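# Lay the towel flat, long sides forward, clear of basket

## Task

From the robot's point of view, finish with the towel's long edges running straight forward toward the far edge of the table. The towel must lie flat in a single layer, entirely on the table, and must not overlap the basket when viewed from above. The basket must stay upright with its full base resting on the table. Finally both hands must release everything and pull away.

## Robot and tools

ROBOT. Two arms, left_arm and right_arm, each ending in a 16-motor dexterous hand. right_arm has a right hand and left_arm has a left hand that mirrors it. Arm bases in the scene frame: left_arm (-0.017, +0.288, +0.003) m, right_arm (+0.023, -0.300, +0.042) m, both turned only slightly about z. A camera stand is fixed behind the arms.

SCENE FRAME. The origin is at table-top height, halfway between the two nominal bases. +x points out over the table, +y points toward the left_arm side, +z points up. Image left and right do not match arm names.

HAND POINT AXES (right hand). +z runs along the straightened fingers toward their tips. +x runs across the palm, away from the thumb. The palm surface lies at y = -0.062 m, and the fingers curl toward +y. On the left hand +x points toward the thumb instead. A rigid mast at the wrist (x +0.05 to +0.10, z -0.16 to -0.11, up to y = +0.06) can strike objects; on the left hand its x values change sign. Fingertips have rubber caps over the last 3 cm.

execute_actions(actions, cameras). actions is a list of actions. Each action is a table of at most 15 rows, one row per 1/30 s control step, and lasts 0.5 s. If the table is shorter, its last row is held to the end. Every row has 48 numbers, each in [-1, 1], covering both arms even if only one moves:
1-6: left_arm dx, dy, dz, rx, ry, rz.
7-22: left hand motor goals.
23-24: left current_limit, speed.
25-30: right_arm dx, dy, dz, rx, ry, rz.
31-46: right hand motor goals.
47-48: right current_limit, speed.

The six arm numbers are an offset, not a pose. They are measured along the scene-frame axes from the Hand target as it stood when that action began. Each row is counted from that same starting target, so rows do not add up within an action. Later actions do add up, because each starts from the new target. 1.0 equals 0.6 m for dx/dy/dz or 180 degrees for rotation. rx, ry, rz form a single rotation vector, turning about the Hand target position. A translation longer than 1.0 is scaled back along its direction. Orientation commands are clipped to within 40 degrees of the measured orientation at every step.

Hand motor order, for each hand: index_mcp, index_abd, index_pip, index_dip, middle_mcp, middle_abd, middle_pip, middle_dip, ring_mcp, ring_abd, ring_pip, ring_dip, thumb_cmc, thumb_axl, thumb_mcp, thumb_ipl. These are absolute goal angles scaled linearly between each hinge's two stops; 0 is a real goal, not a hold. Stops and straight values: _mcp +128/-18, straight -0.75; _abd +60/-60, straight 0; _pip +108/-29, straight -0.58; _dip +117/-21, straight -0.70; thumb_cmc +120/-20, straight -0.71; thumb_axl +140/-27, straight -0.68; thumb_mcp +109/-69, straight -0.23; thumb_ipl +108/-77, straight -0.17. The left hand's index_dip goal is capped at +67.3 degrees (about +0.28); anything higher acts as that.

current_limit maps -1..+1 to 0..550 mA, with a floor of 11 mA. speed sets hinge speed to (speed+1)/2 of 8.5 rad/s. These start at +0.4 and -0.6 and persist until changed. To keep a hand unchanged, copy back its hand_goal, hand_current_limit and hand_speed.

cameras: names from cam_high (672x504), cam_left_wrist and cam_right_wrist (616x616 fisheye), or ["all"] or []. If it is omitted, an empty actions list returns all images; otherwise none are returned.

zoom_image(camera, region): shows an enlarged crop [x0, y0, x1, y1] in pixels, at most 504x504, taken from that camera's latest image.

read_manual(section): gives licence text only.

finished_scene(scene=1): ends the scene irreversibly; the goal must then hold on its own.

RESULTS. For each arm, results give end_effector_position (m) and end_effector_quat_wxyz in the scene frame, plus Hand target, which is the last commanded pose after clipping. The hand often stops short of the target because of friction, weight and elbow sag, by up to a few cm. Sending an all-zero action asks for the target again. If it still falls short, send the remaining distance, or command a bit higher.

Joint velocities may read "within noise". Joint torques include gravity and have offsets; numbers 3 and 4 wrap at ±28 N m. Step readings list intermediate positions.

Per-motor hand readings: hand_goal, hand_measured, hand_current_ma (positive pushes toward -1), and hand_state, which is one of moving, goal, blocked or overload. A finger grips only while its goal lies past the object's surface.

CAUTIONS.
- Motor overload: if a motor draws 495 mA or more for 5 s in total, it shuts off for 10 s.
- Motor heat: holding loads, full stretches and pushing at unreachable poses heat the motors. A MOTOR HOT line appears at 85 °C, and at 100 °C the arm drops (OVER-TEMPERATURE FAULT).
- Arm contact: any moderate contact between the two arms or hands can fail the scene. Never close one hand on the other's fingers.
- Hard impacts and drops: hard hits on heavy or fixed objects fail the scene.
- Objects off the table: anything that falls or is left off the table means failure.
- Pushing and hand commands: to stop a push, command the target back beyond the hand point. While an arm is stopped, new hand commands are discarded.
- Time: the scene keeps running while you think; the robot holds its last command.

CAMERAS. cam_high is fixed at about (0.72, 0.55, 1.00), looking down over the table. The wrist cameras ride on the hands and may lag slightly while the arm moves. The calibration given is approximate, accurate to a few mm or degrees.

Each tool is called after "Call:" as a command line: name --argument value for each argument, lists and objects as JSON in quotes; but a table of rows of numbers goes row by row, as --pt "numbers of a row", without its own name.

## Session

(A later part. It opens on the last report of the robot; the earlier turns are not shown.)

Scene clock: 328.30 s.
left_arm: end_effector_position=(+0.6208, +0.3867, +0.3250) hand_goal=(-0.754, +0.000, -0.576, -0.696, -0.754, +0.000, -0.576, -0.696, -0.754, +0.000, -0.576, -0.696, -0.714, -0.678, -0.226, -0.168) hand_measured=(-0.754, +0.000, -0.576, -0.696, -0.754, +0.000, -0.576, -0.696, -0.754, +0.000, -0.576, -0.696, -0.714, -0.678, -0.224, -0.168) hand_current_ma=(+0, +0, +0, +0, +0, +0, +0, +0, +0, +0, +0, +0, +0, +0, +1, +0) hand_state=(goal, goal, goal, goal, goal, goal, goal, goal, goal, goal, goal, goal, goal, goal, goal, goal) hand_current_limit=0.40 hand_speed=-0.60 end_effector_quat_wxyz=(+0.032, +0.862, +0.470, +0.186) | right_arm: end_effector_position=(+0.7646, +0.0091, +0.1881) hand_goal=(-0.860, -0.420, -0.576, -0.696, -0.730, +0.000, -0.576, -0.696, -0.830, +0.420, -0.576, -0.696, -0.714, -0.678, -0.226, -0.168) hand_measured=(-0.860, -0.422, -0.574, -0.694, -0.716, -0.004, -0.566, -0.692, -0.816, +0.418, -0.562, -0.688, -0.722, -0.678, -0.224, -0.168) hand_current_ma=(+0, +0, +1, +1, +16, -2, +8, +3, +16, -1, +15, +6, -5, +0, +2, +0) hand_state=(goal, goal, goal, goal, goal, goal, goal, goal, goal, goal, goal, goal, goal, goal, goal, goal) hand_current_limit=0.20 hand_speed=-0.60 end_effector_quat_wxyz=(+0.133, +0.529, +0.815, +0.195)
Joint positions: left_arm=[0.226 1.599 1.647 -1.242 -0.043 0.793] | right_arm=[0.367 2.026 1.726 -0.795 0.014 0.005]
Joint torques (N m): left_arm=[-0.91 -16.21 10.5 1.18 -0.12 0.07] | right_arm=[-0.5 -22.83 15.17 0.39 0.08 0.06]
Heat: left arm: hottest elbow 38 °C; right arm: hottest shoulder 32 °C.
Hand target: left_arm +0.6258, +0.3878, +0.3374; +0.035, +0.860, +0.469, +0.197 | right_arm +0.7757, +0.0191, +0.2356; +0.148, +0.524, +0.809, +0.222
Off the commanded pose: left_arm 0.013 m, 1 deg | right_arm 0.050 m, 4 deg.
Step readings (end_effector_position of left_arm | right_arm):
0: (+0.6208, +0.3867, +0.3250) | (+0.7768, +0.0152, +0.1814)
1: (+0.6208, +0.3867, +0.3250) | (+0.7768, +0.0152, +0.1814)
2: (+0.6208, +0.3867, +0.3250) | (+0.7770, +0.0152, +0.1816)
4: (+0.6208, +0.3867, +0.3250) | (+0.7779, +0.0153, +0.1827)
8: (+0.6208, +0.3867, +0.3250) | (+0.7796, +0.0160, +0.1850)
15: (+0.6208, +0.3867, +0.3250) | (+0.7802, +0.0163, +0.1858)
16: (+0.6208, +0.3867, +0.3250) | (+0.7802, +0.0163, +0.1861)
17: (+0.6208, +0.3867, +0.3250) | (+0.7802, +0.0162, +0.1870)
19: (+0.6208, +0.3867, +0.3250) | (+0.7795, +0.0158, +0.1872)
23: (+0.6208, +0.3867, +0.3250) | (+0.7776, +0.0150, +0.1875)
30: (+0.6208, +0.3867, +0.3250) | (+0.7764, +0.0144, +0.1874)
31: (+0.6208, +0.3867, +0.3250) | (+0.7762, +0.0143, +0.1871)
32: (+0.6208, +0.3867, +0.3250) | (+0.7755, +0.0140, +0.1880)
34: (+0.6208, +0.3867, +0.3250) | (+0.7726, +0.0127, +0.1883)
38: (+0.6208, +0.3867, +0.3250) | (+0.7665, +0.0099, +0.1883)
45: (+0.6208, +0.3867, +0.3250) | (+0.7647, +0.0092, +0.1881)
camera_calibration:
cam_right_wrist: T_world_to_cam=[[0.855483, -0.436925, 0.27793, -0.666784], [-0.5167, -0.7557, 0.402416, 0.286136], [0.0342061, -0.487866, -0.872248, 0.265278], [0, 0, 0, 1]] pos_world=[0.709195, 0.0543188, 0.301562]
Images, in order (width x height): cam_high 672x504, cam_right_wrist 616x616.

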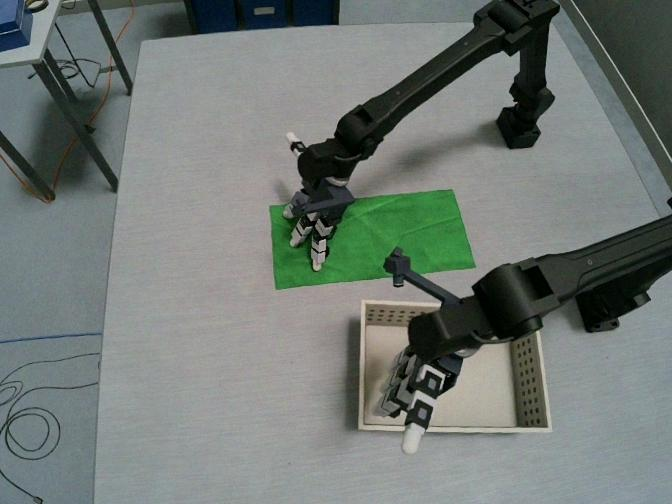

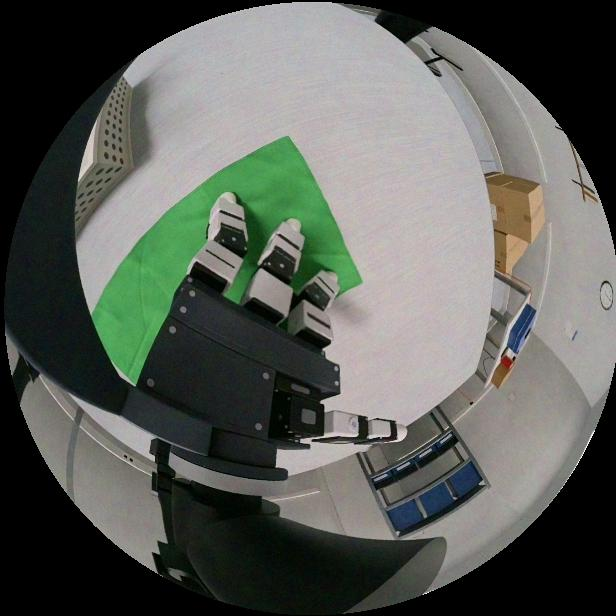

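Call:
execute_actions --actions '[[[0,0,0,0,0,0,-0.754,0,-0.576,-0.696,-0.754,0,-0.576,-0.696,-0.754,0,-0.576,-0.696,-0.714,-0.678,-0.226,-0.168,0.4,-0.6,0.01,0,0.06,0,0,0,-0.75,-0.42,-0.576,-0.696,-0.65,0,-0.576,-0.696,-0.75,0.42,-0.576,-0.696,-0.714,-0.678,-0.226,-0.168,0.2,-0.6]],[[0,0,0,0,0,0,-0.754,0,-0.576,-0.696,-0.754,0,-0.576,-0.696,-0.754,0,-0.576,-0.696,-0.714,-0.678,-0.226,-0.168,0.4,-0.6,0,0,0.09,0,0,0,-0.75,-0.42,-0.576,-0.696,-0.65,0,-0.576,-0.696,-0.75,0.42,-0.576,-0.696,-0.714,-0.678,-0.226,-0.168,0.2,-0.6]],[[0,0,0,0,0,0,-0.754,0,-0.576,-0.696,-0.754,0,-0.576,-0.696,-0.754,0,-0.576,-0.696,-0.714,-0.678,-0.226,-0.168,0.4,-0.6,0,-0.06,0.09,0,0,0,-0.75,-0.42,-0.576,-0.696,-0.65,0,-0.576,-0.696,-0.75,0.42,-0.576,-0.696,-0.714,-0.678,-0.226,-0.168,0.2,-0.6]],[[0,0,0,0,0,0,-0.754,0,-0.576,-0.696,-0.754,0,-0.576,-0.696,-0.754,0,-0.576,-0.696,-0.714,-0.678,-0.226,-0.168,0.4,-0.6,-0.02,-0.12,0.05,0,0,0,-0.75,-0.42,-0.576,-0.696,-0.65,0,-0.576,-0.696,-0.75,0.42,-0.576,-0.696,-0.714,-0.678,-0.226,-0.168,0.2,-0.6]]]' --cameras '["cam_high","cam_right_wrist"]'

Scene clock: 346.43 s.
left_arm: end_effector_position=(+0.6208, +0.3867, +0.3250) hand_goal=(-0.754, +0.000, -0.576, -0.696, -0.754, +0.000, -0.576, -0.696, -0.754, +0.000, -0.576, -0.696, -0.714, -0.678, -0.226, -0.168) hand_measured=(-0.754, +0.000, -0.576, -0.696, -0.754, +0.000, -0.576, -0.696, -0.754, +0.000, -0.576, -0.696, -0.714, -0.678, -0.224, -0.168) hand_current_ma=(+0, +0, +0, +0, +0, +0, +0, +0, +0, +0, +0, +0, +0, +0, +1, +0) hand_state=(goal, goal, goal, goal, goal, goal, goal, goal, goal, goal, goal, goal, goal, goal, goal, goal) hand_current_limit=0.40 hand_speed=-0.60 end_effector_quat_wxyz=(+0.032, +0.862, +0.470, +0.186) | right_arm: end_effector_position=(+0.7704, -0.0951, +0.3864) hand_goal=(-0.750, -0.420, -0.576, -0.696, -0.650, +0.000, -0.576, -0.696, -0.750, +0.420, -0.576, -0.696, -0.714, -0.678, -0.226, -0.168) hand_measured=(-0.754, -0.420, -0.574, -0.694, -0.656, -0.002, -0.574, -0.694, -0.754, +0.418, -0.574, -0.694, -0.720, -0.678, -0.224, -0.168) hand_current_ma=(-3, +0, +1, +1, -5, -1, +0, +1, -2, -1, +1, +1, -5, +0, +2, +0) hand_state=(goal, goal, goal, goal, goal, goal, goal, goal, goal, goal, goal, goal, goal, goal, goal, goal) hand_current_limit=0.20 hand_speed=-0.60 end_effector_quat_wxyz=(+0.137, +0.536, +0.806, +0.211)
Joint positions: left_arm=[0.226 1.599 1.647 -1.242 -0.043 0.793] | right_arm=[0.21 1.875 2.002 -1.194 -0.066 -0.108]
Joint torques (N m): left_arm=[-0.91 -15.97 10.36 1.11 -0.13 0.05] | right_arm=[-0.21 -20.54 13.44 0.75 0.03 -0.13]
Heat: left arm: hottest elbow 38 °C; right arm: hottest elbow 36 °C.
Hand target: left_arm +0.6258, +0.3878, +0.3374; +0.035, +0.860, +0.469, +0.197 | right_arm +0.7698, -0.0890, +0.4093; +0.148, +0.524, +0.809, +0.222
Off the commanded pose: left_arm 0.013 m, 1 deg | right_arm 0.024 m, 2 deg.
Step readings (end_effector_position of left_arm | right_arm):
0: (+0.6208, +0.3867, +0.3250) | (+0.7645, +0.0091, +0.1880)
1: (+0.6208, +0.3867, +0.3250) | (+0.7645, +0.0091, +0.1882)
2: (+0.6208, +0.3867, +0.3250) | (+0.7641, +0.0089, +0.1891)
4: (+0.6208, +0.3867, +0.3250) | (+0.7622, +0.0082, +0.1896)
8: (+0.6208, +0.3867, +0.3250) | (+0.7634, +0.0088, +0.1986)
15: (+0.6208, +0.3867, +0.3250) | (+0.7669, +0.0104, +0.2132)
16: (+0.6208, +0.3867, +0.3250) | (+0.7672, +0.0105, +0.2144)
17: (+0.6208, +0.3867, +0.3250) | (+0.7666, +0.0103, +0.2160)
19: (+0.6208, +0.3867, +0.3250) | (+0.7646, +0.0094, +0.2187)
23: (+0.6208, +0.3867, +0.3250) | (+0.7659, +0.0100, +0.2396)
30: (+0.6208, +0.3867, +0.3250) | (+0.7706, +0.0122, +0.2750)
31: (+0.6208, +0.3867, +0.3250) | (+0.7709, +0.0124, +0.2775)
32: (+0.6208, +0.3867, +0.3250) | (+0.7702, +0.0125, +0.2794)
34: (+0.6208, +0.3867, +0.3250) | (+0.7680, +0.0087, +0.2802)
38: (+0.6208, +0.3867, +0.3250) | (+0.7645, +0.0024, +0.2917)
45: (+0.6208, +0.3867, +0.3250) | (+0.7698, -0.0124, +0.3214)
46: (+0.6208, +0.3867, +0.3250) | (+0.7704, -0.0139, +0.3240)
47: (+0.6208, +0.3867, +0.3250) | (+0.7709, -0.0183, +0.3270)
49: (+0.6208, +0.3867, +0.3250) | (+0.7688, -0.0238, +0.3319)
53: (+0.6208, +0.3867, +0.3250) | (+0.7698, -0.0524, +0.3539)
60: (+0.6208, +0.3867, +0.3250) | (+0.7718, -0.0961, +0.3869)
camera_calibration:
cam_right_wrist: T_world_to_cam=[[0.840226, -0.460782, 0.285832, -0.76603], [-0.540268, -0.756288, 0.36897, 0.161635], [0.046157, -0.464444, -0.884399, 0.384929], [0, 0, 0, 1]] pos_world=[0.713198, -0.0519519, 0.499749]
Images, in order (width x height): cam_high 672x504, cam_right_wrist 616x616.

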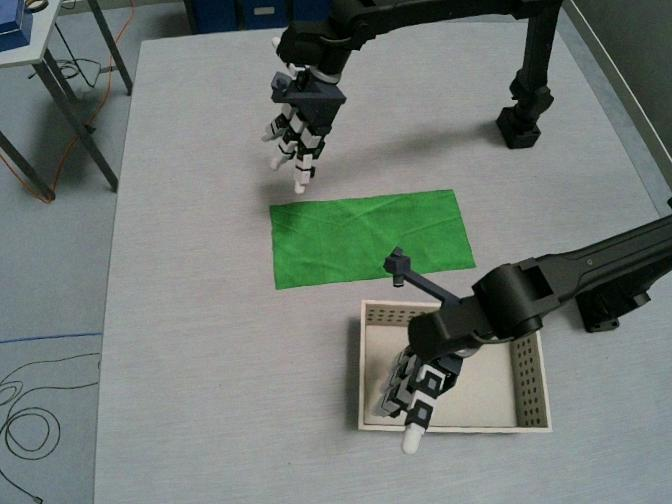

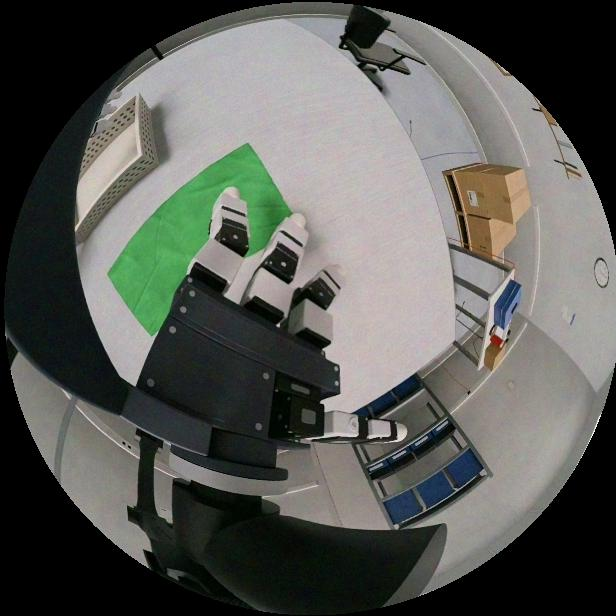

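Call:
zoom_image --camera "cam_high" --region '[230, 160, 500, 362]'

Call:
zoom_image --camera "cam_right_wrist" --region '[80, 100, 330, 350]'

Scaled by 1.867 from the camera's 672x504 image, which has a finer 960x720 frame.

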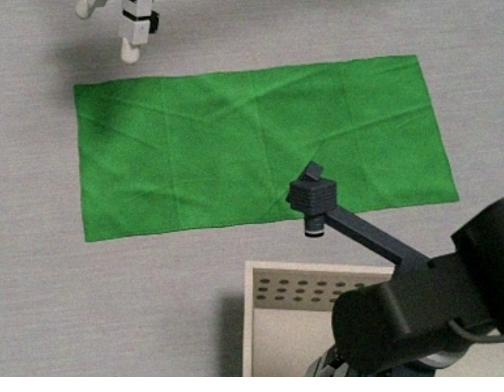

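Scaled by 2.016 from the camera's 616x616 image, which has a finer 880x880 frame.

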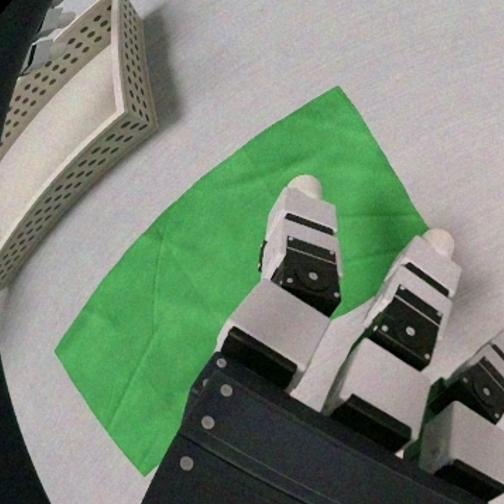

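Call:
execute_actions --actions '[[[0,0,0,0,0,0,-0.754,0,-0.576,-0.696,-0.754,0,-0.576,-0.696,-0.754,0,-0.576,-0.696,-0.714,-0.678,-0.226,-0.168,0.4,-0.6,-0.03,-0.14,0.02,0,0,0,-0.75,-0.42,-0.576,-0.696,-0.65,0,-0.576,-0.696,-0.75,0.42,-0.576,-0.696,-0.714,-0.678,-0.226,-0.168,0.2,-0.6]],[[0,0,0,0,0,0,-0.754,0,-0.576,-0.696,-0.754,0,-0.576,-0.696,-0.754,0,-0.576,-0.696,-0.714,-0.678,-0.226,-0.168,0.4,-0.6,-0.05,-0.16,0,0,0,-0.04,-0.75,-0.42,-0.576,-0.696,-0.65,0,-0.576,-0.696,-0.75,0.42,-0.576,-0.696,-0.714,-0.678,-0.226,-0.168,0.2,-0.6]],[[0,0,0,0,0,0,-0.754,0,-0.576,-0.696,-0.754,0,-0.576,-0.696,-0.754,0,-0.576,-0.696,-0.714,-0.678,-0.226,-0.168,0.4,-0.6,-0.03,-0.1,0,0,0,-0.04,-0.75,-0.42,-0.576,-0.696,-0.65,0,-0.576,-0.696,-0.75,0.42,-0.576,-0.696,-0.714,-0.678,-0.226,-0.168,0.2,-0.6]]]' --cameras '["all"]'

Scene clock: 368.73 s.
left_arm: end_effector_position=(+0.6208, +0.3867, +0.3250) hand_goal=(-0.754, +0.000, -0.576, -0.696, -0.754, +0.000, -0.576, -0.696, -0.754, +0.000, -0.576, -0.696, -0.714, -0.678, -0.226, -0.168) hand_measured=(-0.754, +0.000, -0.576, -0.696, -0.754, +0.000, -0.576, -0.696, -0.754, +0.000, -0.576, -0.696, -0.714, -0.678, -0.224, -0.168) hand_current_ma=(+0, +0, +0, +0, +0, +0, +0, +0, +0, +0, +0, +0, +0, +0, +1, +0) hand_state=(goal, goal, goal, goal, goal, goal, goal, goal, goal, goal, goal, goal, goal, goal, goal, goal) hand_current_limit=0.40 hand_speed=-0.60 end_effector_quat_wxyz=(+0.032, +0.862, +0.470, +0.186) | right_arm: end_effector_position=(+0.7080, -0.3244, +0.4031) hand_goal=(-0.750, -0.420, -0.576, -0.696, -0.650, +0.000, -0.576, -0.696, -0.750, +0.420, -0.576, -0.696, -0.714, -0.678, -0.226, -0.168) hand_measured=(-0.752, -0.420, -0.574, -0.694, -0.654, -0.002, -0.574, -0.694, -0.752, +0.418, -0.574, -0.694, -0.720, -0.678, -0.224, -0.168) hand_current_ma=(-1, +0, +1, +1, -3, -1, +0, +1, -1, -1, +1, +1, -4, +0, +2, +0) hand_state=(goal, goal, goal, goal, goal, goal, goal, goal, goal, goal, goal, goal, goal, goal, goal, goal) hand_current_limit=0.20 hand_speed=-0.60 end_effector_quat_wxyz=(+0.161, +0.618, +0.746, +0.190)
Joint positions: left_arm=[0.226 1.599 1.647 -1.242 -0.043 0.793] | right_arm=[-0.118 1.626 1.712 -1.166 -0.112 -0.216]
Joint torques (N m): left_arm=[-1.26 -16.26 10.32 1.1 -0.12 0.09] | right_arm=[-1.2 -18.02 10.59 1.76 -0.04 0.17]
Heat: left arm: hottest elbow 38 °C; right arm: hottest elbow 37 °C.
Hand target: left_arm +0.6258, +0.3878, +0.3374; +0.035, +0.860, +0.469, +0.197 | right_arm +0.7038, -0.3289, +0.4215; +0.175, +0.622, +0.737, +0.202
Off the commanded pose: left_arm 0.013 m, 1 deg | right_arm 0.019 m, 2 deg.
Step readings (end_effector_position of left_arm | right_arm):
0: (+0.6208, +0.3867, +0.3250) | (+0.7704, -0.0950, +0.3864)
1: (+0.6208, +0.3867, +0.3250) | (+0.7702, -0.0944, +0.3864)
2: (+0.6208, +0.3867, +0.3250) | (+0.7701, -0.0955, +0.3867)
4: (+0.6208, +0.3867, +0.3250) | (+0.7663, -0.0983, +0.3854)
8: (+0.6208, +0.3867, +0.3250) | (+0.7593, -0.1285, +0.3864)
15: (+0.6208, +0.3867, +0.3250) | (+0.7607, -0.1810, +0.4064)
16: (+0.6208, +0.3867, +0.3250) | (+0.7600, -0.1833, +0.4076)
17: (+0.6208, +0.3867, +0.3250) | (+0.7581, -0.1869, +0.4070)
19: (+0.6208, +0.3867, +0.3250) | (+0.7475, -0.1953, +0.4011)
23: (+0.6208, +0.3867, +0.3250) | (+0.7305, -0.2279, +0.3924)
30: (+0.6208, +0.3867, +0.3250) | (+0.7262, -0.2747, +0.4035)
31: (+0.6208, +0.3867, +0.3250) | (+0.7259, -0.2758, +0.4044)
32: (+0.6208, +0.3867, +0.3250) | (+0.7252, -0.2773, +0.4048)
34: (+0.6208, +0.3867, +0.3250) | (+0.7203, -0.2813, +0.4026)
38: (+0.6208, +0.3867, +0.3250) | (+0.7105, -0.2978, +0.3982)
45: (+0.6208, +0.3867, +0.3250) | (+0.7081, -0.3242, +0.4029)
camera_calibration:
cam_right_wrist: T_world_to_cam=[[0.725054, -0.624508, 0.290323, -0.797441], [-0.68642, -0.6211, 0.378235, 0.0918385], [-0.0558916, -0.473524, -0.879006, 0.363216], [0, 0, 0, 1]] pos_world=[0.661528, -0.268975, 0.516048]

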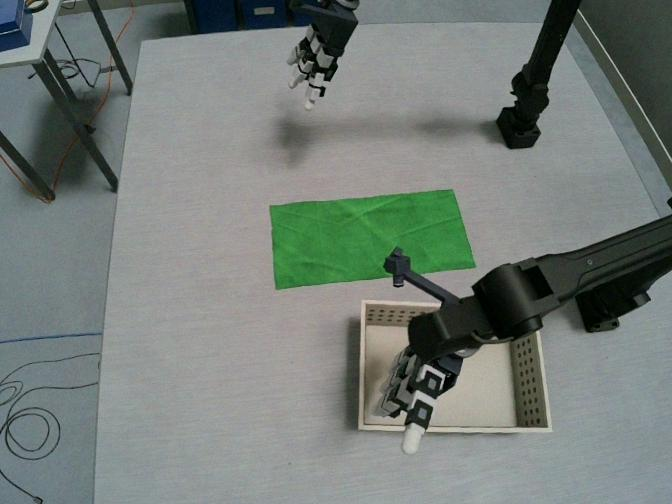

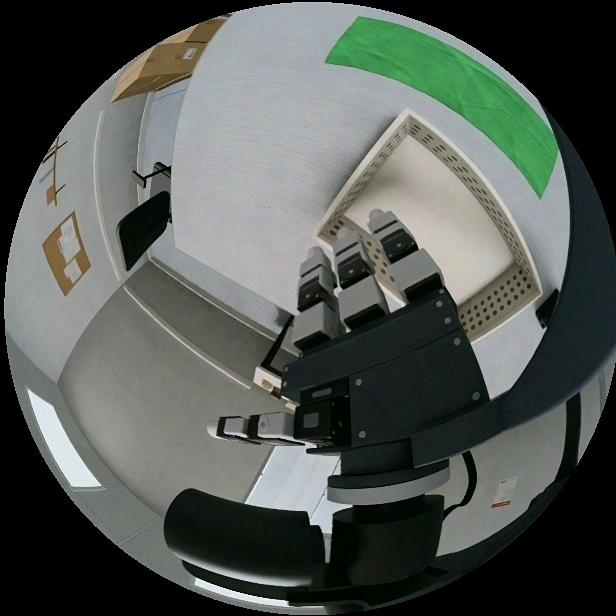

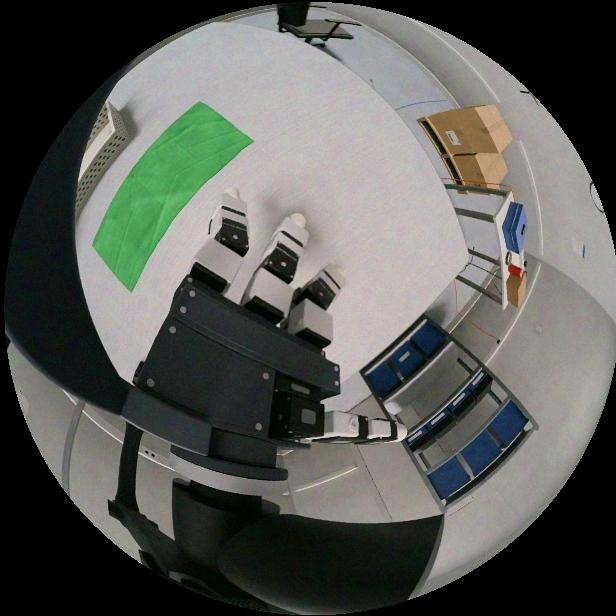

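Call:
finished_scene

The scene is finished: the task was done.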